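## Task

Lot numbers are printed on the shelf edge directly beneath each shelf spot, and a number may repeat. Move one cardboard box from lot 451 and one from lot 434 onto the desk so that nothing overhangs its edge. Every other cardboard box must stay on the shelf it started on. If no box of a lot exists in the storeroom, skip that lot. The robot must not fall or be left leaning, or the task fails.

## Robot and tools

Robot: a simulated Hello Robot Stretch 3, one arm. A two-wheel base (0.33 m long, 0.34 m wide, rounded rear) turns about a point 0.05 m behind its front edge and cannot slide sideways. A lift rides a vertical mast, and a telescoping arm reaches out to the robot's RIGHT; to shift the gripper forward or back you drive the base. With arm retracted and wrist folded, a turn sweeps a 0.28 m radius; an unfolded level wrist reaches beyond that. Loose objects may occasionally get nudged by outside forces.

Frames: base frame has its origin on the floor between the drive wheels, x forward, y left, z up, metres. hand_pose is reported in it, located where closed fingertips meet; with wrist joints at zero its x points up, y back along the arm toward the mast, z toward the rear. Odometry frame = base frame at scene start; base_odometry counts wheel rotation only (slip looks like travel), heading in rad, left positive, -3.142 to 3.142.

move: one action per call. Either "servos": "reboot" alone (re-enables servos that shut off; they hold in place), or "base" and/or "joints" plus optional "speeds", "pace", "contact_limits". All motions begin together.
- base: exactly one key. {"translate_m": d} is a relative straight drive in metres, forward positive, -3 to 3. {"rotate_rad": d} is a relative spin in radians, left positive, -6.4 to 6.4. Both are offsets from where the base last reported itself.
- joints: a dictionary of absolute targets by name: lift_m 0 to 1.1; arm_m 0 to 0.52 (extension); wrist_yaw_rad -1.345 to 4.42 (0 along the arm, positive toward the front); wrist_pitch_rad -1.57 to 0.451 (0 level, negative tips fingers down); wrist_roll_rad -2.911 to 2.918 (0 fingers side by side); gripper_m -0.089 to 0.179 (larger is wider; fingertip gap is about 0.007 m under the value near closed, 0.025 m under when wide); head_pan_rad -3.953 to 1.73 (0 forward, positive left, -1.57 faces along the arm); head_tilt_rad -1.53 to 0.419 (negative looks down). Done tolerances: ±0.004 for lift, arm, gripper; ±0.02 yaw and roll; ±0.05 pitch; ±0.1 head.
- pace: "default" or "max". Top speeds default/max: translate 0.12/0.30 m/s, rotate 0.76/1.90 rad/s, lift 0.11/0.15 m/s, arm 0.14/0.40 m/s. The base is capped at 0.10 m/s and 0.63 rad/s unless lift_m < 0.30, arm_m < 0.03 and wrist_yaw_rad > 2.54. "speeds" sets per-motion top speeds instead (same keys, up to max).
- contact_limits: set only alongside the matching command. arm_m: motor_effort % (1-100) at which it halts (negative sign when retracting). lift_m: {"down": n, "up": n}, 1-100 % force beyond free motion; below about 12 it may trip with nothing touched; defaults are roughly 32-47 down, 21-36 up. translate_m / rotate_rad: wheel effort at which the drive halts; without one the base never contact-stops.
- cameras: list from head_camera, nav_camera, wrist_camera, all; omitted means all, [] none. blocking: true (default) returns when everything is still; false returns in about 0.5 s while motion continues. A later move overrides only the targets it names. Unknown keys make a call invalid; out-of-range values get it refused, and a refusal or an uncommanded stop cancels the rest of that reply's move, wait and finished_scene calls.

wait: seconds 0 to 10, plus cameras; commands nothing, returns early once running moves settle. wait(0) shows an unblocked move's progress in "earlier move".
stop: brakes all running motions; braked ones report "stopped" and keep pressing on contact.
zoom_image: camera plus region [x0, y0, x1, y1] in pixels of that camera's latest image, top-left origin, max 504x504.
finished_scene: scene (1-3); irreversible; the goal must hold with the robot idle. The first scene is practice and may be skipped.

Results: "move" line says done or the worst status. base_status/joint_status: moving, done, off_target (resting short and maybe still pushing), contact_stop (that joint goes slack until recommanded), time_out (14 s cap), torque_fault. on_its_own lists unrequested behaviour; its "held at" is the target, not the reading. motor_effort in %, bracket = peak in last action; wrist pitch maxes near 45, roll near 72. base_tilt in degrees (forward/right positive, about 4° bias). turned_by_wheels vs turned_by_imu: if they disagree by over 0.15 rad, believe the IMU. lidar_m: 12 sectors of 30°, first straight ahead, counter-clockwise (4th left, 7th behind, 10th right), seen 0.17 m above floor; "-" means nothing or closer than 0.15 m; sees legs, not tabletops, nor glass. wrist_depth_mm (45-1000) and head_depth_mm (280-4000) are 7x7 median depth grids from top left.

Cameras: head_camera and nav_camera move with head pan/tilt; wrist_camera rides the gripper. Rotate head_camera images 90° clockwise and nav_camera images 90° counter-clockwise to view upright. Calibration (intrinsics, T_world_to_cam) is given per camera; expect small errors, larger for the wrist camera at long reach.

Gripping: command gripper_m below the object's width to hold; at least 0.05 above it (or fully open) to let go. Readings don't confirm a grasp; a slipping heavy object needs the close command resent.

Avoid: before folding the wrist (yaw to 3.0) or unfolding, put lift_m 0.32-0.95, pitch -0.4, roll near 0; after folding, lift can drop to 0.25. With yaw below -0.4 keep pitch at -0.5 or lower. Wrist and head never contact-stop and can fault after sustained pushing (reboot fixes). Pushing on rigid things with the gripper above about 0.45 m, or driving while hooked on something fixed, can tip the robot; if base_tilt grows, back the gripper off. Don't drop, fling, slam or hard-push objects.

Each tool is called in YAML: its name, and indented under it one key for each argument.

## Session

move:
  joints: {"head_pan_rad": -1.57, "head_tilt_rad": -0.4}
  pace: "max"
  cameras: ["head_camera","nav_camera"]

move:
  joints: {"head_pan_rad": 0, "head_tilt_rad": -0.4}
  pace: "max"
  cameras: ["head_camera","nav_camera"]

move:
  joints: {"head_pan_rad": 1.57, "head_tilt_rad": -0.4}
  pace: "max"
  cameras: ["head_camera","nav_camera"]

move:
  joints: {"head_pan_rad": -3.14, "head_tilt_rad": -0.4}
  pace: "max"
  cameras: ["head_camera","nav_camera"]

Scene clock: 2.07 s.
move: done
base_odometry: x=+0.000 y=+0.000 heading=+0.000
turned_by_wheels: +0.000
turned_by_imu: +0.000
base_tilt: forward=-0.4 right=-1.1
lidar_m: 0.72 0.72 0.85 1.53 2.66 1.25 1.01 1.11 1.81 1.62 1.39 0.83
head_depth_mm: 1771 1801 1879 2023 2339 1795 1422 / 1903 2037 2095 2184 2175 1784 1413 / 1851 1969 2056 2188 2272 1784 1417 / 1799 1912 2000 2134 2255 1766 1399 / 1370 1467 1572 1753 1959 1745 1391 / 1689 1805 1901 2013 2099 1767 1388 / 1678 1768 1858 1978 2087 1724 1393
base_status: not commanded
joint_positions: lift_m=+0.374 arm_m=+0.001 wrist_yaw_rad=+3.009 wrist_pitch_rad=-0.462 wrist_roll_rad=+0.000 gripper_m=+0.037 head_pan_rad=-1.578 head_tilt_rad=-0.404
joint_status: all done
measured_speeds: translate_m=+0.000 rotate_rad=+0.000 lift_m=+0.000 arm_m=+0.000 wrist_yaw_rad=+0.000 wrist_pitch_rad=+0.000 wrist_roll_rad=+0.000 head_pan_rad=+0.024 head_tilt_rad=+0.000
motor_effort: left_wheel=-0.7(1.0) right_wheel=+0.1(1.2) lift_m=+23.1(24.1) arm_m=-6.2(6.5) wrist_yaw_rad=-0.3(2.1) wrist_pitch_rad=+1.9(2.1) wrist_roll_rad=-0.3(0.3) gripper_m=+0.5(0.8) head_pan_rad=+3.6(5.1) head_tilt_rad=+0.6(8.1)
hand_pose: x=+0.0076 y=+0.0712 z=+0.3774 quat_wxyz=(+0.207, +0.697, +0.116, +0.676) (m; base frame)
wrist_depth_mm: - 138 - - - 869 - / - 150 - - - 977 - / - 168 921 - - 951 - / 835 762 203 813 808 799 758 / 694 675 211 663 660 668 669 / 605 600 126 570 128 582 576 / 531 540 285 350 506 514 515
pictures: head_camera (sideways), nav_camera (sideways)
camera_calibration:
head_camera: T_world_to_cam=[[-0.0437396, 0.344503, -0.937766, 1.23616], [0.997199, -0.0419447, -0.0619208, 0.0741597], [-0.0606662, -0.937848, -0.341703, 0.400725], [0, 0, 0, 1]] pos_world=[0.00442782, -0.0469319, 1.30075]
nav_camera: T_world_to_cam=[[0.0143372, -0.36889, 0.929362, -1.16654], [-0.999892, -0.00827746, 0.0121397, 0.040487], [0.00321454, -0.929436, -0.368969, 0.433425], [0, 0, 0, 1]] pos_world=[0.0558143, -0.0271485, 1.24357]

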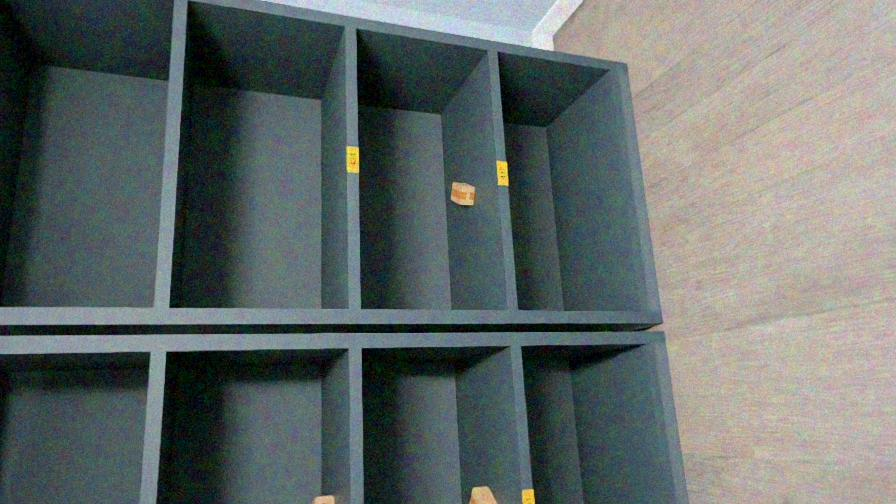

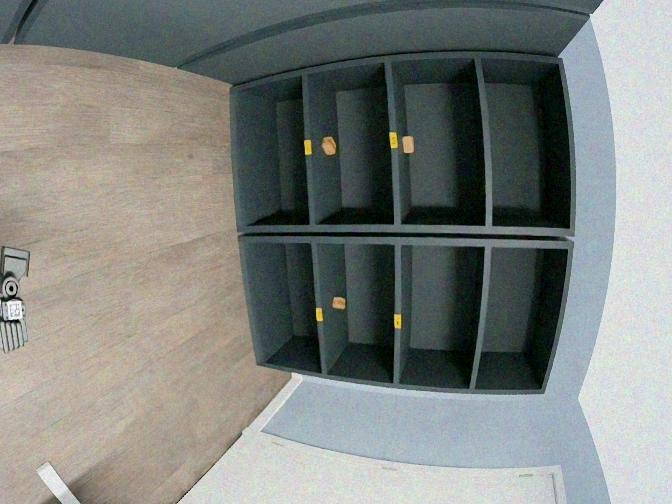

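Scene clock: 4.13 s.
move: done
base_odometry: x=+0.000 y=+0.000 heading=+0.000
turned_by_wheels: +0.000
turned_by_imu: +0.000
base_tilt: forward=-0.4 right=-1.4
lidar_m: 0.72 0.73 0.85 1.53 2.66 1.25 1.01 1.11 1.82 1.63 1.39 0.83
head_depth_mm: 651 698 751 814 890 979 1088 / 633 678 730 788 861 943 1045 / 625 664 709 765 829 910 1002 / 603 648 695 751 811 884 974 / 589 626 670 719 778 845 928 / 576 611 653 699 752 818 893 / 563 598 637 681 732 793 864
base_status: not commanded
joint_positions: lift_m=+0.374 arm_m=+0.001 wrist_yaw_rad=+3.009 wrist_pitch_rad=-0.462 wrist_roll_rad=+0.000 gripper_m=+0.037 head_pan_rad=+0.008 head_tilt_rad=-0.401
joint_status: all done
measured_speeds: translate_m=+0.000 rotate_rad=+0.000 lift_m=+0.000 arm_m=+0.000 wrist_yaw_rad=+0.000 wrist_pitch_rad=+0.000 wrist_roll_rad=+0.000 head_pan_rad=-0.024 head_tilt_rad=+0.000
motor_effort: left_wheel=+0.1(0.8) right_wheel=-0.2(1.1) lift_m=+24.1(24.5) arm_m=-9.7(10.1) wrist_yaw_rad=-0.1(1.5) wrist_pitch_rad=+1.9(2.0) wrist_roll_rad=+0.1(0.3) gripper_m=+0.8(0.9) head_pan_rad=-2.9(4.6) head_tilt_rad=+4.4(5.3)
hand_pose: x=+0.0076 y=+0.0712 z=+0.3774 quat_wxyz=(+0.207, +0.697, +0.116, +0.676) (m; base frame)
wrist_depth_mm: - 139 - - - 870 - / - 150 - - - 970 - / - 167 914 - - 936 - / 833 775 204 817 802 799 768 / 700 682 212 663 651 667 670 / 598 595 126 573 129 582 582 / 528 533 287 352 500 510 511
pictures: head_camera (sideways), nav_camera (sideways)
camera_calibration:
head_camera: T_world_to_cam=[[-0.340844, -0.049092, -0.938837, 1.23936], [0.0265297, 0.997736, -0.0618034, 0.0799322], [0.939745, -0.0459724, -0.33877, 0.390713], [0, 0, 0, 1]] pos_world=[0.053137, -0.000946567, 1.30086]
nav_camera: T_world_to_cam=[[0.365719, 0.0200795, 0.930509, -1.17022], [0.0238926, -0.99964, 0.0121807, 0.0341519], [0.930419, 0.0177775, -0.366067, 0.423964], [0, 0, 0, 1]] pos_world=[0.0326918, 0.0501, 1.24368]

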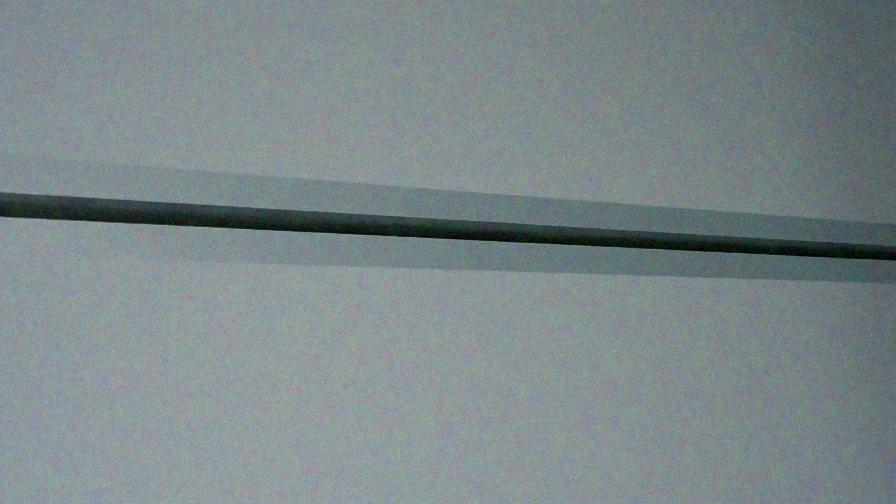

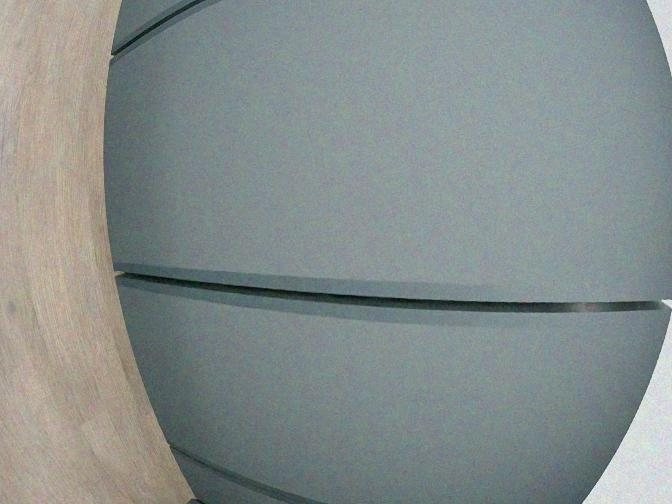

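Scene clock: 6.20 s.
move: done
base_odometry: x=+0.000 y=+0.000 heading=+0.000
turned_by_wheels: +0.000
turned_by_imu: +0.000
base_tilt: forward=-0.3 right=-1.3
lidar_m: 0.72 0.73 0.85 1.53 2.66 1.26 1.01 1.11 1.81 1.62 1.39 0.82
head_depth_mm: 1181 1191 1209 1230 1244 1272 1303 / 1435 1467 1491 1526 1549 1599 1420 / 2369 2522 2714 2888 2198 1776 1420 / 2301 2455 2648 2828 2388 1771 1402 / 2250 2418 2558 2754 2375 1762 1394 / 2207 2332 2517 2653 2373 1766 1391 / 2166 2273 2445 2613 2366 1745 1383
base_status: not commanded
joint_positions: lift_m=+0.374 arm_m=+0.001 wrist_yaw_rad=+3.009 wrist_pitch_rad=-0.462 wrist_roll_rad=+0.000 gripper_m=+0.037 head_pan_rad=+1.578 head_tilt_rad=-0.400
joint_status: all done
measured_speeds: translate_m=+0.000 rotate_rad=+0.000 lift_m=+0.000 arm_m=+0.000 wrist_yaw_rad=+0.000 wrist_pitch_rad=+0.000 wrist_roll_rad=+0.000 head_pan_rad=-0.024 head_tilt_rad=+0.000
motor_effort: left_wheel=-0.5(0.8) right_wheel=+0.0(1.1) lift_m=+24.2(24.9) arm_m=-12.9(13.2) wrist_yaw_rad=+0.1(1.6) wrist_pitch_rad=+2.0(2.1) wrist_roll_rad=-0.2(0.3) gripper_m=+0.3(1.1) head_pan_rad=-2.8(7.1) head_tilt_rad=+4.9(8.2)
hand_pose: x=+0.0076 y=+0.0712 z=+0.3774 quat_wxyz=(+0.207, +0.697, +0.116, +0.676) (m; base frame)
wrist_depth_mm: - 138 - - - 871 - / - 150 - - - 985 - / - 167 919 - - 943 - / 829 764 203 798 803 797 767 / 692 670 212 653 658 678 669 / 596 596 126 576 129 584 580 / 523 538 289 354 505 511 507
pictures: head_camera (sideways), nav_camera (sideways)
camera_calibration:
head_camera: T_world_to_cam=[[0.0488169, -0.339986, -0.939163, 1.23737], [-0.997712, 0.0274381, -0.0617931, 0.0861254], [0.0467776, 0.94003, -0.337869, 0.39497], [0, 0, 0, 1]] pos_world=[0.00704802, 0.0470411, 1.30086]
nav_camera: T_world_to_cam=[[-0.0197479, 0.364942, 0.930821, -1.16826], [0.999661, 0.0230185, 0.0121836, 0.0282133], [-0.0169798, 0.930746, -0.365273, 0.428695], [0, 0, 0, 1]] pos_world=[-0.0439953, 0.0266921, 1.24369]

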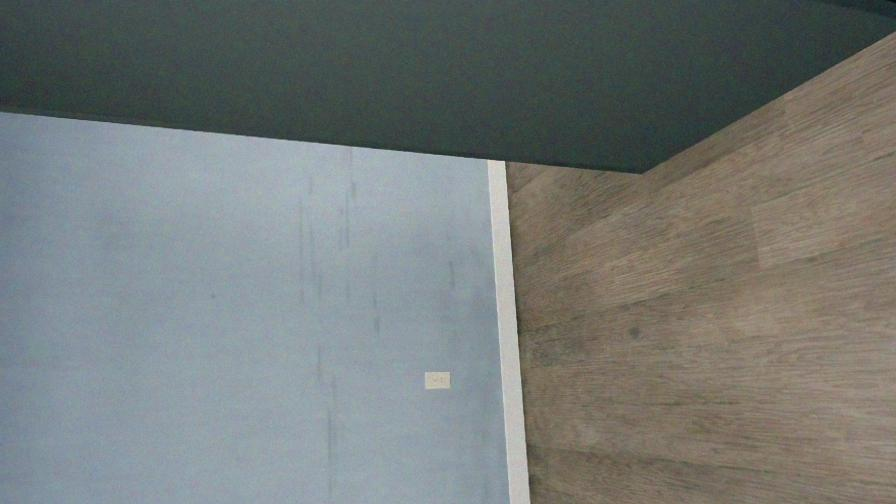

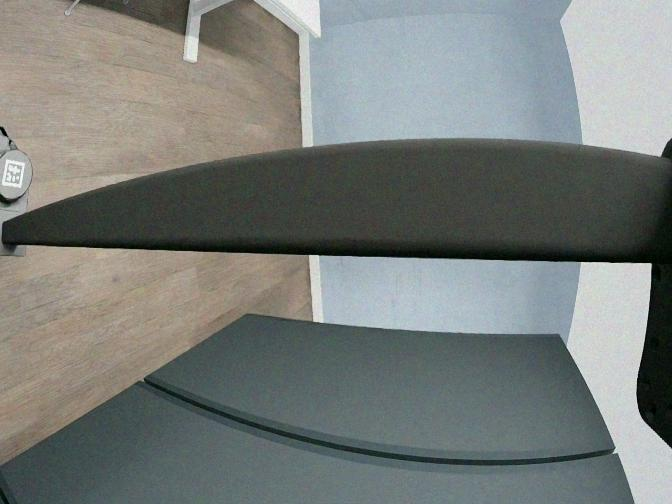

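Scene clock: 9.40 s.
move: done
base_odometry: x=+0.000 y=+0.000 heading=+0.000
turned_by_wheels: +0.000
turned_by_imu: +0.000
base_tilt: forward=-0.5 right=-1.2
lidar_m: 0.72 0.73 0.85 1.53 2.66 1.25 1.01 1.12 1.82 1.62 1.39 0.83
head_depth_mm: 1479 1584 1706 1772 1175 1805 1423 / 1440 1537 1655 1713 1106 1655 1417 / 1393 1487 1589 1658 1100 1654 1375 / 1366 1454 1543 1612 1086 1652 1411 / 1326 1412 1507 1574 1077 1696 1402 / 1292 1377 1469 1535 1077 1337 1358 / 1264 1342 1419 1498 1065 1572 1386
base_status: not commanded
joint_positions: lift_m=+0.374 arm_m=+0.001 wrist_yaw_rad=+3.009 wrist_pitch_rad=-0.462 wrist_roll_rad=+0.000 gripper_m=+0.037 head_pan_rad=-3.148 head_tilt_rad=-0.400
joint_status: all done
measured_speeds: translate_m=+0.000 rotate_rad=+0.000 lift_m=+0.000 arm_m=+0.000 wrist_yaw_rad=+0.000 wrist_pitch_rad=+0.000 wrist_roll_rad=+0.000 head_pan_rad=+0.024 head_tilt_rad=+0.000
motor_effort: left_wheel=-0.2(0.7) right_wheel=+0.5(1.1) lift_m=+24.9(25.5) arm_m=-12.7(13.7) wrist_yaw_rad=-0.5(1.8) wrist_pitch_rad=+1.8(2.0) wrist_roll_rad=-0.1(0.3) gripper_m=+0.5(1.1) head_pan_rad=+3.7(6.2) head_tilt_rad=+4.4(7.9)
hand_pose: x=+0.0076 y=+0.0712 z=+0.3774 quat_wxyz=(+0.207, +0.697, +0.116, +0.676) (m; base frame)
wrist_depth_mm: - 138 - - - 863 - / - 151 - - - 978 - / - 167 928 - - 939 - / 824 767 203 807 816 798 769 / 701 673 211 672 659 670 664 / 604 595 126 572 129 582 576 / 531 541 288 355 504 512 510
pictures: head_camera (sideways), nav_camera (sideways)
camera_calibration:
head_camera: T_world_to_cam=[[0.340345, 0.0440954, -0.939266, 1.23578], [-0.0413392, -0.997232, -0.0617961, 0.080372], [-0.939391, 0.0598605, -0.337581, 0.400706], [0, 0, 0, 1]] pos_world=[-0.0408484, 0.00167096, 1.30096]
nav_camera: T_world_to_cam=[[-0.364873, -0.0146742, 0.930942, -1.16629], [-0.0090913, 0.999884, 0.0121977, 0.0343497], [-0.931013, -0.00401285, -0.364964, 0.433908], [0, 0, 0, 1]] pos_world=[-0.0212617, -0.049719, 1.24369]

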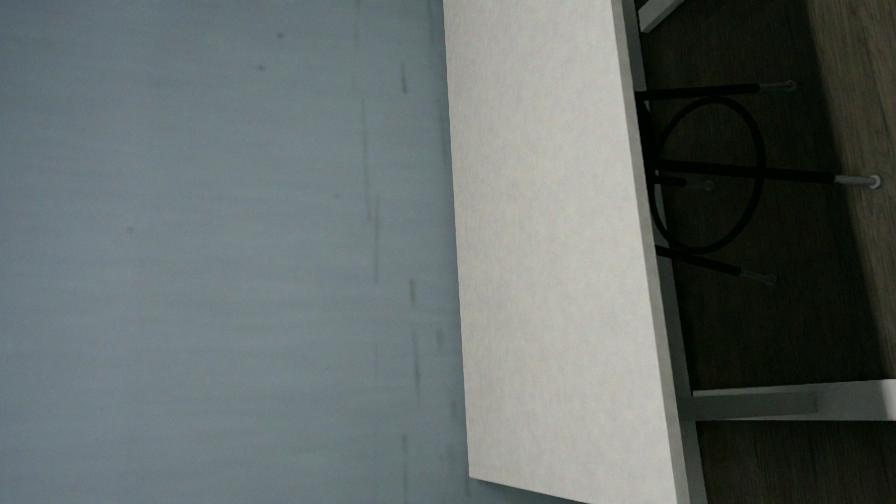

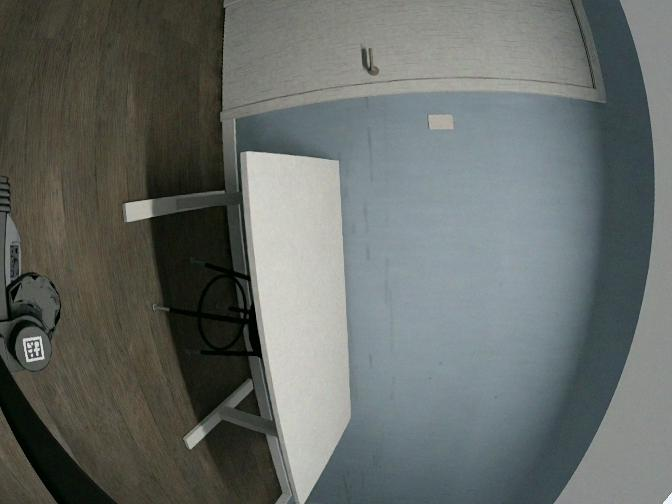

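move:
  joints: {"head_pan_rad": -1.3, "head_tilt_rad": -0.4}
  pace: "max"
  cameras: ["head_camera"]

zoom_image:
  camera: "head_camera"
  region: [280, 0, 580, 240]

zoom_image:
  camera: "head_camera"
  region: [280, 264, 580, 504]

Scene clock: 20.33 s.
move: done
base_odometry: x=+0.000 y=+0.000 heading=+0.000
turned_by_wheels: +0.000
turned_by_imu: +0.000
base_tilt: forward=-0.3 right=-1.2
lidar_m: 0.72 0.73 0.85 1.53 2.66 1.25 1.01 1.11 1.81 1.63 1.39 0.82
head_depth_mm: 1743 1809 1923 2049 2193 1813 1431 / 1377 1482 1902 2046 2204 1802 1420 / 1733 1808 1820 1803 1854 1786 1415 / 1750 1852 1955 2085 2143 1790 1401 / 1757 1863 1930 2098 2145 1759 1405 / 1763 1869 1941 2071 2211 1754 1398 / 1658 1669 1678 1764 1892 1740 1383
base_status: not commanded
joint_positions: lift_m=+0.374 arm_m=+0.001 wrist_yaw_rad=+3.009 wrist_pitch_rad=-0.462 wrist_roll_rad=+0.000 gripper_m=+0.037 head_pan_rad=-1.292 head_tilt_rad=-0.400
joint_status: all done
measured_speeds: translate_m=+0.000 rotate_rad=+0.000 lift_m=+0.000 arm_m=+0.000 wrist_yaw_rad=+0.000 wrist_pitch_rad=+0.000 wrist_roll_rad=+0.000 head_pan_rad=-0.024 head_tilt_rad=+0.000
motor_effort: left_wheel=-0.2(0.8) right_wheel=+0.2(1.3) lift_m=+26.3(26.5) arm_m=-12.7(13.3) wrist_yaw_rad=-0.4(1.7) wrist_pitch_rad=+1.9(2.1) wrist_roll_rad=-0.1(0.3) gripper_m=+0.5(1.0) head_pan_rad=-3.1(6.1) head_tilt_rad=+2.9(8.7)
hand_pose: x=+0.0076 y=+0.0712 z=+0.3774 quat_wxyz=(+0.207, +0.697, +0.116, +0.676) (m; base frame)
wrist_depth_mm: - 139 - - - 876 - / - 151 - - - 994 - / - 167 939 - - 943 - / 834 769 203 808 797 803 765 / 698 679 211 664 656 671 665 / 609 599 126 571 129 579 577 / 528 537 286 354 503 509 512
pictures: head_camera (sideways)
camera_calibration:
head_camera: T_world_to_cam=[[-0.138158, 0.314151, -0.939267, 1.23872], [0.968501, 0.241226, -0.0617765, 0.0741432], [0.207168, -0.918215, -0.337583, 0.393665], [0, 0, 0, 1]] pos_world=[0.017776, -0.0455608, 1.30096]

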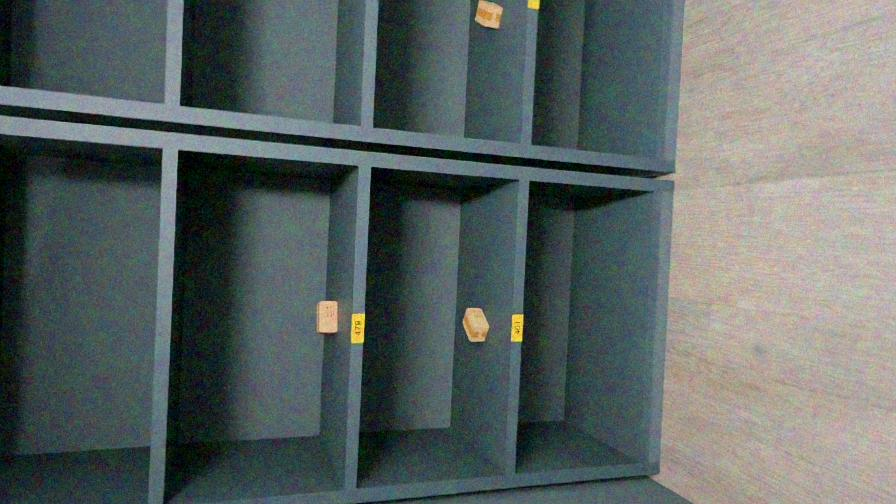

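Scaled by 1.680 from the camera's 896x504 image, which has a finer 1280x720 frame.

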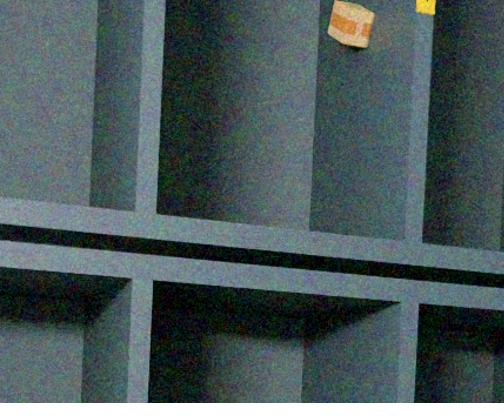

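Scaled by 1.680 from the camera's 896x504 image, which has a finer 1280x720 frame.

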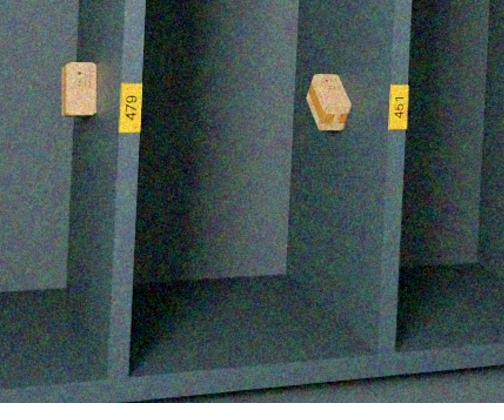

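move:
  joints: {"head_pan_rad": -1.65, "head_tilt_rad": -0.4}
  pace: "max"
  cameras: ["head_camera"]

zoom_image:
  camera: "head_camera"
  region: [320, 110, 580, 310]

Scene clock: 30.97 s.
move: done
base_odometry: x=+0.000 y=+0.000 heading=+0.000
turned_by_wheels: +0.000
turned_by_imu: +0.000
base_tilt: forward=-0.2 right=-1.2
lidar_m: 0.72 0.73 0.85 1.53 2.66 1.25 1.01 1.11 1.82 1.62 1.39 0.83
head_depth_mm: 1681 2154 2292 2342 2318 1800 1428 / 1843 1876 1914 2078 2200 1792 1417 / 1907 2011 2152 2275 2275 1775 1406 / 1840 1963 2052 2163 2273 1771 1412 / 1789 1890 1994 2106 2235 1759 1391 / 1416 1445 1563 1761 1826 1731 1392 / 1669 1762 1838 1966 2091 1736 1387
base_status: not commanded
joint_positions: lift_m=+0.374 arm_m=+0.001 wrist_yaw_rad=+3.009 wrist_pitch_rad=-0.462 wrist_roll_rad=+0.000 gripper_m=+0.037 head_pan_rad=-1.662 head_tilt_rad=-0.400
joint_status: all done
measured_speeds: all 0
motor_effort: left_wheel=-0.3(0.5) right_wheel=+0.2(1.0) lift_m=+26.7(27.5) arm_m=-12.8(12.9) wrist_yaw_rad=-0.1(1.2) wrist_pitch_rad=+1.9(2.0) wrist_roll_rad=+0.0(0.3) gripper_m=+0.7(0.9) head_pan_rad=-0.7(4.5) head_tilt_rad=+3.1(6.3)
hand_pose: x=+0.0076 y=+0.0712 z=+0.3774 quat_wxyz=(+0.207, +0.697, +0.116, +0.676) (m; base frame)
wrist_depth_mm: - 138 - - - 856 - / - 151 - - - 978 - / - 166 920 - - 944 - / 824 765 203 793 807 792 761 / 695 676 211 658 660 667 657 / 599 592 126 574 129 576 575 / 525 539 288 353 502 513 513
pictures: head_camera (sideways)
camera_calibration:
head_camera: T_world_to_cam=[[-0.0151614, 0.342866, -0.939262, 1.23795], [0.990161, -0.125542, -0.0618106, 0.0740698], [-0.139109, -0.930957, -0.33759, 0.395803], [0, 0, 0, 1]] pos_world=[0.000488019, -0.0466787, 1.30096]

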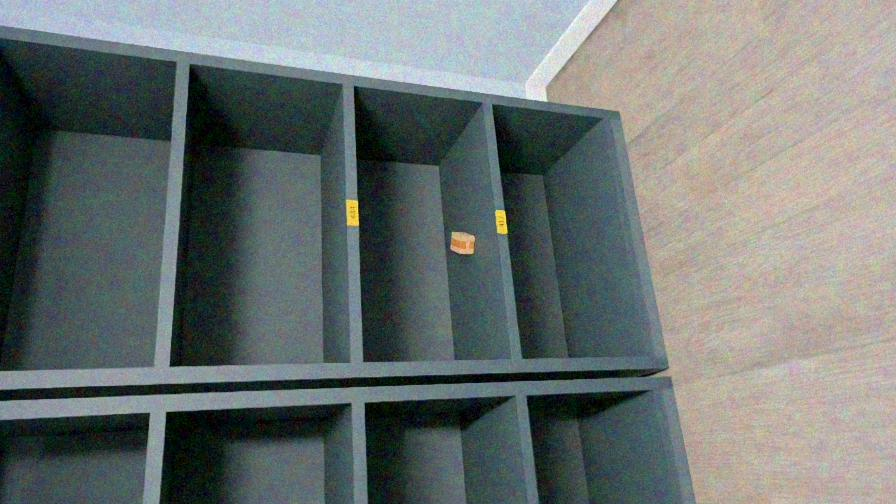

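Scaled by 1.938 from the camera's 896x504 image, which has a finer 1280x720 frame.

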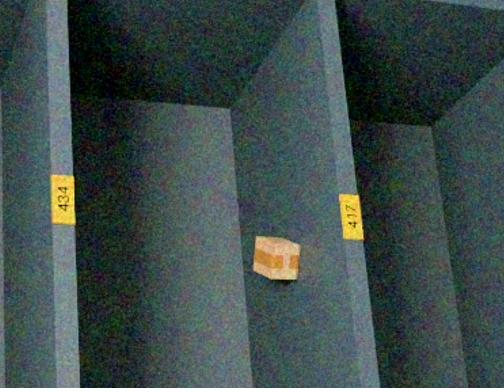

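move:
  joints: {"lift_m": 0.28, "head_pan_rad": -1.57, "head_tilt_rad": -0.6}
  base: {"rotate_rad": -1.13}
  pace: "max"
  cameras: []

move:
  base: {"translate_m": 1.1}
  pace: "max"
  cameras: []

move:
  base: {"rotate_rad": 1.339}
  joints: {"lift_m": 0.55}
  pace: "max"
  cameras: ["head_camera"]

move:
  joints: {"wrist_yaw_rad": 0, "gripper_m": 0.179}
  pace: "max"
  cameras: []

move:
  joints: {"wrist_pitch_rad": 0, "lift_m": 0.48}
  pace: "max"
  cameras: ["wrist_camera","head_camera"]

Scene clock: 99.00 s.
move: done
base_odometry: x=+0.000 y=+0.000 heading=-1.130
turned_by_wheels: -1.130
turned_by_imu: -1.108
base_tilt: forward=-0.4 right=-1.2
lidar_m: 1.57 0.86 0.73 0.73 0.82 1.36 2.66 1.26 1.01 1.11 1.74 1.63
head_depth_mm: 1239 1348 1464 1132 1414 1488 1248 / 1258 1385 1488 1119 1735 1488 1241 / 1290 1407 1535 1111 1664 1487 1232 / 1316 1448 1603 1770 1835 1475 1226 / 1330 1465 1620 1829 1826 1454 1221 / 1372 1498 1673 1887 1803 1453 1214 / 1398 1532 1714 1950 1791 1450 1214
base_status: done
joint_positions: lift_m=+0.280 arm_m=+0.001 wrist_yaw_rad=+3.009 wrist_pitch_rad=-0.463 wrist_roll_rad=+0.000 gripper_m=+0.037 head_pan_rad=-1.567 head_tilt_rad=-0.600
joint_status: all done
measured_speeds: all 0
motor_effort: left_wheel=+6.1(14.8) right_wheel=-9.4(14.5) lift_m=+30.5(31.0) arm_m=-12.7(13.2) wrist_yaw_rad=+0.1(1.7) wrist_pitch_rad=+2.1(2.2) wrist_roll_rad=+0.0(0.3) gripper_m=+0.5(1.0) head_pan_rad=-0.7(6.2) head_tilt_rad=-5.4(6.2)
hand_pose: x=+0.0076 y=+0.0711 z=+0.2828 quat_wxyz=(+0.208, +0.697, +0.117, +0.676) (m; base frame)
wrist_depth_mm: - 139 - - - - - / - 150 161 - - - - / 850 168 210 778 775 766 741 / 682 632 203 653 651 645 642 / 570 564 211 542 539 545 541 / 492 296 126 284 129 477 474 / 263 267 247 259 404 418 414
pictures: none
No camera images: "cameras" was empty.

Scene clock: 104.03 s.
move: done
base_odometry: x=+0.470 y=-0.995 heading=-1.129
turned_by_wheels: +0.000
turned_by_imu: +0.000
base_tilt: forward=-0.4 right=-1.3
lidar_m: 0.91 0.58 0.49 0.49 0.55 0.91 3.69 1.71 1.78 1.46 0.69 0.78
head_depth_mm: 1414 1544 1687 1883 1884 1485 1252 / 1442 1576 1744 1946 1863 1488 1236 / 1474 1614 1781 1993 1838 1481 1233 / 1522 1680 1851 2032 1843 1473 1229 / 1558 1707 1892 2097 1824 1463 1220 / 1197 1307 1461 1559 1700 1442 1211 / 1210 1308 1489 1415 1540 1368 1192
base_status: done
joint_positions: lift_m=+0.280 arm_m=+0.001 wrist_yaw_rad=+3.009 wrist_pitch_rad=-0.463 wrist_roll_rad=+0.000 gripper_m=+0.037 head_pan_rad=-1.570 head_tilt_rad=-0.600
joint_status: not commanded
measured_speeds: all 0
motor_effort: left_wheel=+5.3(15.9) right_wheel=-0.4(10.7) lift_m=+24.0(30.8) arm_m=-9.4(13.0) wrist_yaw_rad=-0.4(1.5) wrist_pitch_rad=+2.1(2.2) wrist_roll_rad=-0.2(0.4) gripper_m=-0.2(1.0) head_pan_rad=-2.4(3.9) head_tilt_rad=-3.6(5.4)
hand_pose: x=+0.0076 y=+0.0711 z=+0.2828 quat_wxyz=(+0.208, +0.697, +0.117, +0.676) (m; base frame)
wrist_depth_mm: - 139 - - - 462 452 / - 151 162 - 522 - - / - 167 175 - 572 - - / 679 627 198 636 626 601 - / 564 564 211 543 535 550 540 / 490 298 126 286 129 473 470 / 262 267 247 258 403 416 414
pictures: none
No camera images: "cameras" was empty.

Scene clock: 106.77 s.
move: done
base_odometry: x=+0.470 y=-0.995 heading=+0.209
turned_by_wheels: +1.339
turned_by_imu: +1.318
base_tilt: forward=-0.3 right=-1.1
lidar_m: 0.49 0.50 0.67 1.74 2.19 1.71 1.78 1.46 0.69 1.00 0.69 0.51
head_depth_mm: 824 907 923 670 1035 915 1057 / 821 899 911 661 1107 906 1171 / 819 900 897 655 1093 899 1161 / 813 894 796 647 1089 891 1153 / 815 892 811 640 1076 892 1146 / 810 892 861 633 1070 885 1148 / 812 892 846 658 1060 881 1138
base_status: done
joint_positions: lift_m=+0.550 arm_m=+0.001 wrist_yaw_rad=+3.009 wrist_pitch_rad=-0.463 wrist_roll_rad=+0.000 gripper_m=+0.037 head_pan_rad=-1.570 head_tilt_rad=-0.600
joint_status: all done
measured_speeds: all 0
motor_effort: left_wheel=-6.1(14.3) right_wheel=+7.1(13.1) lift_m=+28.0(34.7) arm_m=-12.8(13.5) wrist_yaw_rad=-0.6(1.9) wrist_pitch_rad=+2.2(2.3) wrist_roll_rad=-0.3(0.3) gripper_m=+0.3(1.1) head_pan_rad=-3.0(3.5) head_tilt_rad=-3.1(4.6)
hand_pose: x=+0.0076 y=+0.0710 z=+0.5526 quat_wxyz=(+0.208, +0.697, +0.117, +0.676) (m; base frame)
wrist_depth_mm: - 139 - - - - - / - 150 - - - - - / - 167 - - - - - / - - 203 - - - - / 945 941 212 892 887 881 - / 815 801 126 770 129 778 - / 710 714 286 700 677 693 -
pictures: head_camera (sideways)
camera_calibration:
head_camera: T_world_to_cam=[[-0.0466836, 0.520279, -0.85272, 1.1252], [0.997497, -0.0211106, -0.0674902, 0.0813545], [-0.0531152, -0.853736, -0.517991, 0.630002], [0, 0, 0, 1]] pos_world=[0.00484041, -0.0458475, 1.29131]

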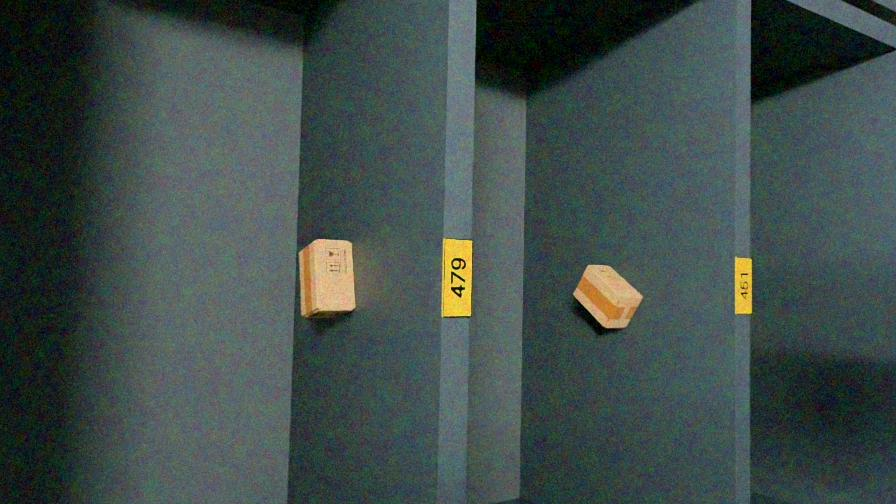

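Scene clock: 108.73 s.
move: done
base_odometry: x=+0.470 y=-0.995 heading=+0.209
turned_by_wheels: +0.000
turned_by_imu: +0.000
base_tilt: forward=-0.4 right=-1.2
lidar_m: 0.49 0.50 0.67 1.75 2.18 1.70 1.78 1.46 0.69 1.00 0.69 0.51
head_depth_mm: 824 905 924 670 1032 911 1057 / 821 903 909 662 1103 905 1166 / 822 902 896 653 1098 897 1163 / 818 897 798 647 1086 895 1162 / 816 895 812 641 1081 890 1151 / 813 890 855 635 1073 881 1148 / 808 888 846 659 1066 876 1138
base_status: not commanded
joint_positions: lift_m=+0.550 arm_m=+0.001 wrist_yaw_rad=+0.003 wrist_pitch_rad=-0.463 wrist_roll_rad=+0.000 gripper_m=+0.179 head_pan_rad=-1.570 head_tilt_rad=-0.600
joint_status: all done
measured_speeds: all 0
motor_effort: left_wheel=-5.7(6.7) right_wheel=+8.1(8.3) lift_m=+23.3(27.7) arm_m=-11.9(13.2) wrist_yaw_rad=-3.2(7.6) wrist_pitch_rad=+2.2(2.3) wrist_roll_rad=-0.1(0.3) gripper_m=+0.9(84.8) head_pan_rad=-2.7(3.5) head_tilt_rad=-2.6(3.9)
hand_pose: x=-0.0208 y=-0.3640 z=+0.5526 quat_wxyz=(+0.689, +0.164, -0.688, -0.162) (m; base frame)
wrist_depth_mm: - - - 451 - - - / - - - - - - - / - - - - - 332 328 / - - - - - - - / - 143 - - - 772 - / - 126 - - - - - / - - - - - - 105
pictures: none
No camera images: "cameras" was empty.

Scene clock: 110.00 s.
move: done
base_odometry: x=+0.470 y=-0.995 heading=+0.209
turned_by_wheels: +0.000
turned_by_imu: +0.000
base_tilt: forward=-0.2 right=-1.2
lidar_m: 0.49 0.50 0.67 1.74 2.19 1.70 1.78 1.46 0.69 1.00 0.69 0.51
head_depth_mm: 825 905 926 669 1030 912 1061 / 821 900 910 662 1105 905 1168 / 818 902 898 655 1092 899 1162 / 816 894 796 647 1088 895 1157 / 812 897 811 640 1077 890 1147 / 810 895 859 633 1073 886 1142 / 811 890 849 659 1062 882 1138
base_status: not commanded
joint_positions: lift_m=+0.480 arm_m=+0.001 wrist_yaw_rad=+0.003 wrist_pitch_rad=-0.023 wrist_roll_rad=+0.000 gripper_m=+0.179 head_pan_rad=-1.570 head_tilt_rad=-0.600
joint_status: all done
measured_speeds: all 0
motor_effort: left_wheel=-6.4(6.7) right_wheel=+7.7(8.5) lift_m=+27.2(27.3) arm_m=-11.3(12.4) wrist_yaw_rad=-3.2(5.0) wrist_pitch_rad=+3.7(6.9) wrist_roll_rad=+0.1(0.3) gripper_m=+0.7(1.1) head_pan_rad=-2.2(3.0) head_tilt_rad=-2.5(3.2)
hand_pose: x=-0.0207 y=-0.4012 z=+0.5887 quat_wxyz=(+0.707, +0.009, -0.707, -0.007) (m; base frame)
wrist_depth_mm: - 700 - - - 687 - / - 741 - - - - - / - 742 - - - 726 - / - - - 485 - - - / - 143 - - 328 325 319 / - 126 - - - - - / - - - - - - 105
pictures: head_camera (sideways), wrist_camera
camera_calibration:
head_camera: T_world_to_cam=[[-0.0466836, 0.520279, -0.85272, 1.1252], [0.997497, -0.0211106, -0.0674902, 0.0813545], [-0.0531152, -0.853736, -0.517991, 0.630002], [0, 0, 0, 1]] pos_world=[0.00484041, -0.0458475, 1.29131]
wrist_camera: T_world_to_cam=[[-0.998846, -0.0471048, -0.00933486, -0.0274284], [-0.00140545, 0.222985, -0.974821, 0.695899], [0.0480003, -0.973683, -0.222794, -0.0922518], [0, 0, 0, 1]] pos_world=[-0.0219906, -0.246291, 0.657568]

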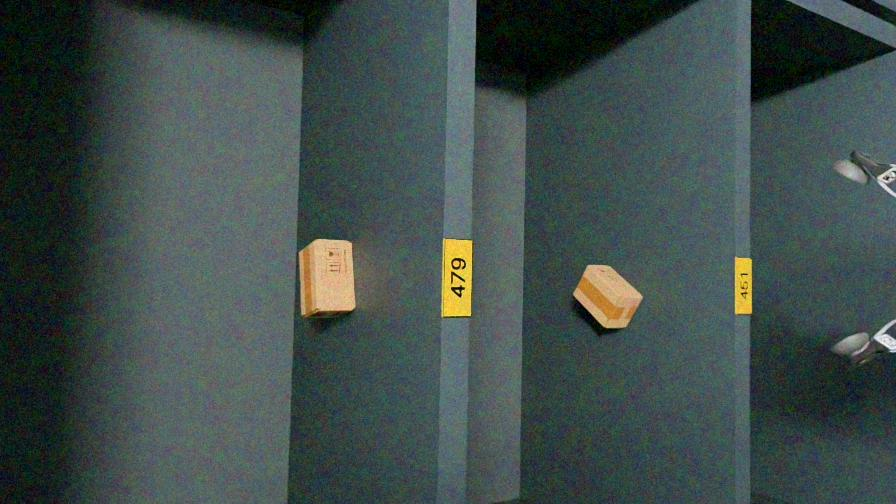

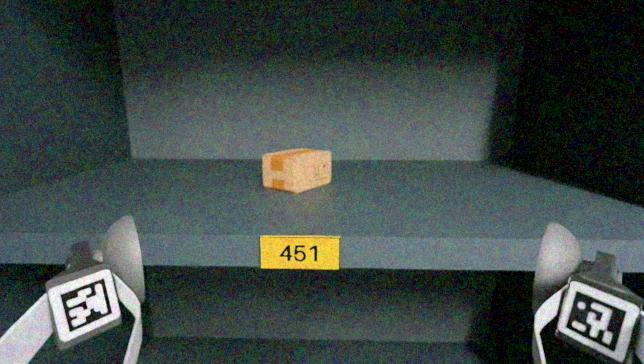

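move:
  base: {"translate_m": 0.15}
  joints: {"wrist_yaw_rad": -0.38, "wrist_pitch_rad": -0.06, "arm_m": 0.22}
  cameras: ["wrist_camera","head_camera"]

Scene clock: 219.07 s.
move: done
base_odometry: x=+0.616 y=-0.963 heading=+0.209
turned_by_wheels: +0.000
turned_by_imu: -0.001
base_tilt: forward=-0.2 right=-1.3
lidar_m: 0.34 0.35 0.47 1.21 1.99 1.83 1.93 0.80 0.79 1.00 0.49 0.35
head_depth_mm: 823 900 925 669 1115 911 1180 / 820 899 911 662 1103 906 1172 / 815 896 779 655 1099 898 587 / 814 894 884 648 1086 862 597 / 810 887 874 640 1080 888 1150 / 812 889 859 636 1072 884 1145 / 793 856 793 628 897 843 1007
base_status: done
joint_positions: lift_m=+0.480 arm_m=+0.220 wrist_yaw_rad=-0.377 wrist_pitch_rad=-0.075 wrist_roll_rad=+0.000 gripper_m=+0.179 head_pan_rad=-1.570 head_tilt_rad=-0.600
joint_status: all done
measured_speeds: all 0
motor_effort: left_wheel=+5.6(9.9) right_wheel=+4.2(10.9) lift_m=+23.5(31.4) arm_m=+13.3(14.6) wrist_yaw_rad=-3.3(5.8) wrist_pitch_rad=+2.2(4.8) wrist_roll_rad=-0.3(0.3) gripper_m=+0.6(0.9) head_pan_rad=-2.2(3.2) head_tilt_rad=-0.7(2.3)
hand_pose: x=-0.1149 y=-0.6008 z=+0.5755 quat_wxyz=(+0.689, -0.106, -0.699, -0.159) (m; base frame)
wrist_depth_mm: - - - - - 617 - / - - - - - 635 - / - - - - - - - / - - 272 306 - - - / 303 263 272 281 280 281 280 / - 144 210 209 209 210 - / - 161 167 167 166 166 107
pictures: head_camera (sideways), wrist_camera
camera_calibration:
head_camera: T_world_to_cam=[[-0.0466836, 0.520279, -0.85272, 1.1252], [0.997497, -0.0211106, -0.0674902, 0.0813545], [-0.0531152, -0.853736, -0.517991, 0.630002], [0, 0, 0, 1]] pos_world=[0.00484041, -0.0458475, 1.29131]
wrist_camera: T_world_to_cam=[[-0.944828, 0.327364, -0.0115502, 0.101466], [0.0999461, 0.254523, -0.961888, 0.750467], [-0.311948, -0.909973, -0.273199, -0.259178], [0, 0, 0, 1]] pos_world=[-0.0599884, -0.460073, 0.65223]

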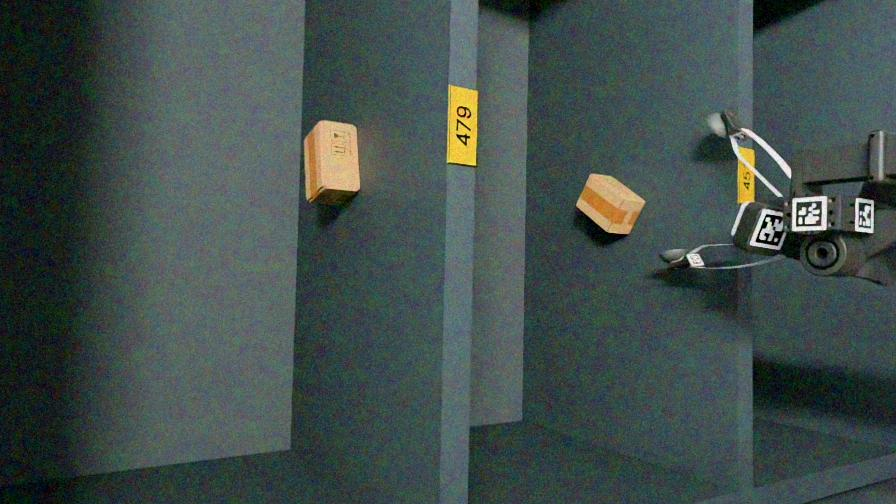

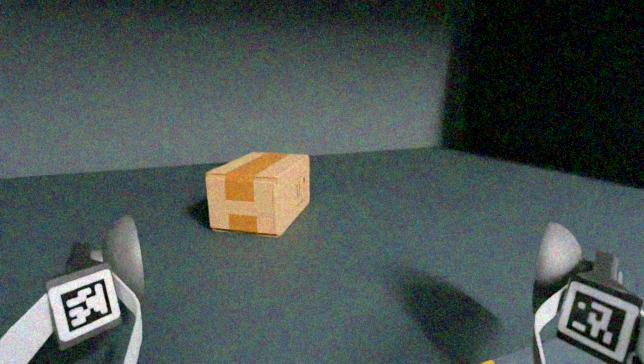

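move:
  joints: {"arm_m": 0.395, "lift_m": 0.475}
  contact_limits: {"arm_m": 35}
  cameras: ["wrist_camera"]

Scene clock: 250.13 s.
move: done
base_odometry: x=+0.616 y=-0.963 heading=+0.209
turned_by_wheels: +0.000
turned_by_imu: +0.000
base_tilt: forward=-0.2 right=-1.2
lidar_m: 0.34 0.35 0.47 1.20 1.98 1.82 1.92 0.79 0.79 1.00 0.49 0.35
head_depth_mm: 819 901 926 671 1113 912 1179 / 818 902 911 663 1108 906 1169 / 816 896 781 658 1099 739 622 / 813 892 886 646 1088 738 1153 / 812 893 875 639 1079 889 1151 / 808 890 858 634 1071 882 1149 / 792 855 796 627 898 846 1003
base_status: not commanded
joint_positions: lift_m=+0.475 arm_m=+0.395 wrist_yaw_rad=-0.377 wrist_pitch_rad=-0.075 wrist_roll_rad=+0.000 gripper_m=+0.179 head_pan_rad=-1.570 head_tilt_rad=-0.600
joint_status: all done
measured_speeds: all 0
motor_effort: left_wheel=+5.3(5.8) right_wheel=+4.8(5.6) lift_m=+23.1(26.9) arm_m=+13.1(14.8) wrist_yaw_rad=-3.1(4.2) wrist_pitch_rad=+2.4(2.5) wrist_roll_rad=-0.2(0.3) gripper_m=+0.7(0.9) head_pan_rad=-2.3(2.7) head_tilt_rad=+0.1(1.7)
contact_limits: arm_m 35 (drawing in: default 31, maximum 55; extending or still: default 40, maximum 69)
hand_pose: x=-0.1149 y=-0.7758 z=+0.5704 quat_wxyz=(+0.689, -0.106, -0.699, -0.159) (m; base frame)
wrist_depth_mm: 290 308 332 - - - 464 / 297 320 335 - - - - / 308 326 - - - - - / 316 334 - - - - - / 288 250 267 148 234 267 287 / 118 181 116 107 189 199 - / 147 153 115 107 152 159 107
pictures: wrist_camera
camera_calibration:
wrist_camera: T_world_to_cam=[[-0.944778, 0.327506, -0.0116041, 0.158825], [0.100129, 0.25477, -0.961804, 0.790312], [-0.31204, -0.909853, -0.273494, -0.419529], [0, 0, 0, 1]] pos_world=[-0.0599884, -0.635073, 0.64723]

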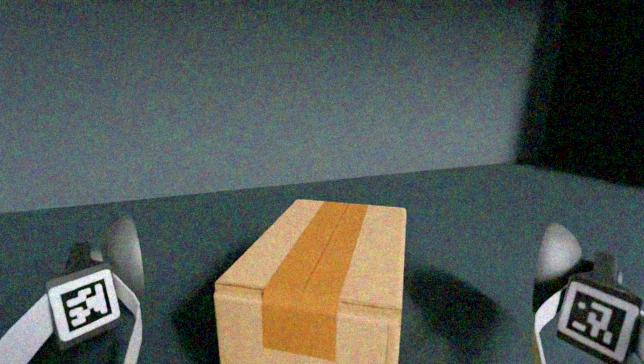

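move:
  joints: {"gripper_m": 0.02}
  cameras: ["wrist_camera"]

move:
  joints: {"lift_m": 0.56}
  cameras: ["wrist_camera"]

Scene clock: 258.10 s.
move: done
base_odometry: x=+0.616 y=-0.963 heading=+0.209
turned_by_wheels: +0.000
turned_by_imu: +0.000
base_tilt: forward=-0.3 right=-1.2
lidar_m: 0.34 0.35 0.47 1.21 1.99 1.83 1.93 0.79 0.79 1.00 0.49 0.35
head_depth_mm: 822 905 925 668 1113 912 1172 / 817 903 913 661 1105 908 1172 / 815 896 777 654 1090 741 622 / 812 893 884 646 1091 742 1158 / 813 889 871 641 1080 887 1152 / 810 889 861 634 1072 884 1148 / 794 855 793 628 894 843 1007
base_status: not commanded
joint_positions: lift_m=+0.475 arm_m=+0.395 wrist_yaw_rad=-0.381 wrist_pitch_rad=-0.076 wrist_roll_rad=+0.000 gripper_m=+0.021 head_pan_rad=-1.570 head_tilt_rad=-0.600
joint_status: all done
measured_speeds: all 0
motor_effort: left_wheel=+2.3(5.7) right_wheel=+2.5(5.7) lift_m=+24.4(25.1) arm_m=-5.4(14.0) wrist_yaw_rad=+0.7(4.0) wrist_pitch_rad=+2.4(2.6) wrist_roll_rad=+0.0(0.3) gripper_m=-16.5(94.6) head_pan_rad=-2.0(2.4) head_tilt_rad=+0.9(1.8)
contact_limits: arm_m 35 (drawing in: default 31, maximum 55; extending or still: default 40, maximum 69)
hand_pose: x=-0.1158 y=-0.7755 z=+0.5703 quat_wxyz=(+0.689, -0.107, -0.699, -0.160) (m; base frame)
wrist_depth_mm: 291 308 330 - - - 468 / 297 319 338 - - - - / 307 327 - - - 509 - / 318 337 - 204 - - - / 268 267 156 148 159 266 268 / 199 198 130 130 126 199 199 / 159 111 158 138 134 152 159
pictures: wrist_camera
camera_calibration:
wrist_camera: T_world_to_cam=[[-0.943477, 0.331239, -0.0115295, 0.160819], [0.101163, 0.254672, -0.961722, 0.790275], [-0.315623, -0.908528, -0.273786, -0.41875], [0, 0, 0, 1]] pos_world=[-0.0603848, -0.634977, 0.64723]

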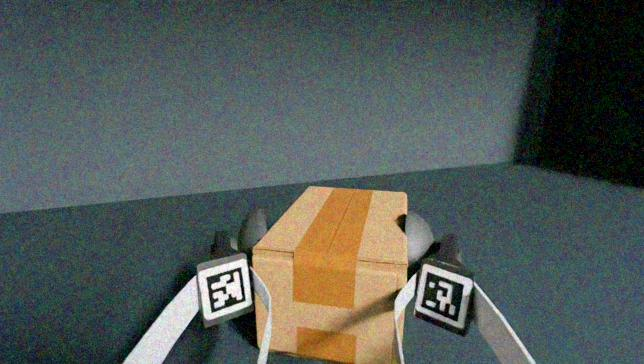

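Scene clock: 259.70 s.
move: done
base_odometry: x=+0.616 y=-0.963 heading=+0.209
turned_by_wheels: +0.000
turned_by_imu: +0.000
base_tilt: forward=-0.2 right=-1.2
lidar_m: 0.34 0.35 0.47 1.21 1.99 1.83 1.93 0.80 0.79 1.00 0.49 0.35
head_depth_mm: 821 902 925 669 1112 915 1173 / 819 898 914 660 1099 902 1120 / 816 899 779 654 978 656 1084 / 811 894 880 648 1049 825 1157 / 811 891 870 641 1077 891 1152 / 808 889 858 634 1068 881 1147 / 794 854 790 627 899 844 1008
base_status: not commanded
joint_positions: lift_m=+0.560 arm_m=+0.395 wrist_yaw_rad=-0.381 wrist_pitch_rad=-0.086 wrist_roll_rad=+0.000 gripper_m=+0.021 head_pan_rad=-1.570 head_tilt_rad=-0.600
joint_status: all done
measured_speeds: all 0
motor_effort: left_wheel=+2.3(2.6) right_wheel=+2.6(3.5) lift_m=+31.2(33.6) arm_m=-11.9(13.4) wrist_yaw_rad=+1.3(2.4) wrist_pitch_rad=+4.3(4.4) wrist_roll_rad=+0.1(0.3) gripper_m=-16.6(17.0) head_pan_rad=-1.8(2.5) head_tilt_rad=+1.2(2.1)
contact_limits: arm_m 35 (drawing in: default 31, maximum 55; extending or still: default 40, maximum 69)
hand_pose: x=-0.1156 y=-0.7750 z=+0.6528 quat_wxyz=(+0.688, -0.104, -0.699, -0.164) (m; base frame)
wrist_depth_mm: 288 309 331 - - - 461 / 299 320 338 - - - - / 308 329 - - - 512 - / 320 335 - 189 - 531 - / 330 - 143 148 148 - - / 326 326 130 130 126 311 325 / 273 102 254 138 134 264 272
pictures: wrist_camera
camera_calibration:
wrist_camera: T_world_to_cam=[[-0.943436, 0.331341, -0.0119285, 0.162151], [0.104726, 0.263667, -0.958912, 0.87494], [-0.314582, -0.905921, -0.283453, -0.387302], [0, 0, 0, 1]] pos_world=[-0.0604883, -0.635285, 0.731142]

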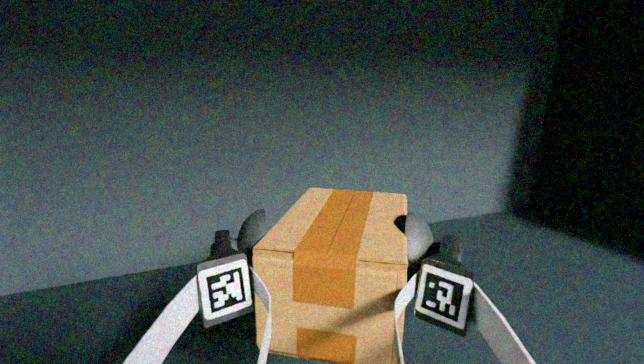

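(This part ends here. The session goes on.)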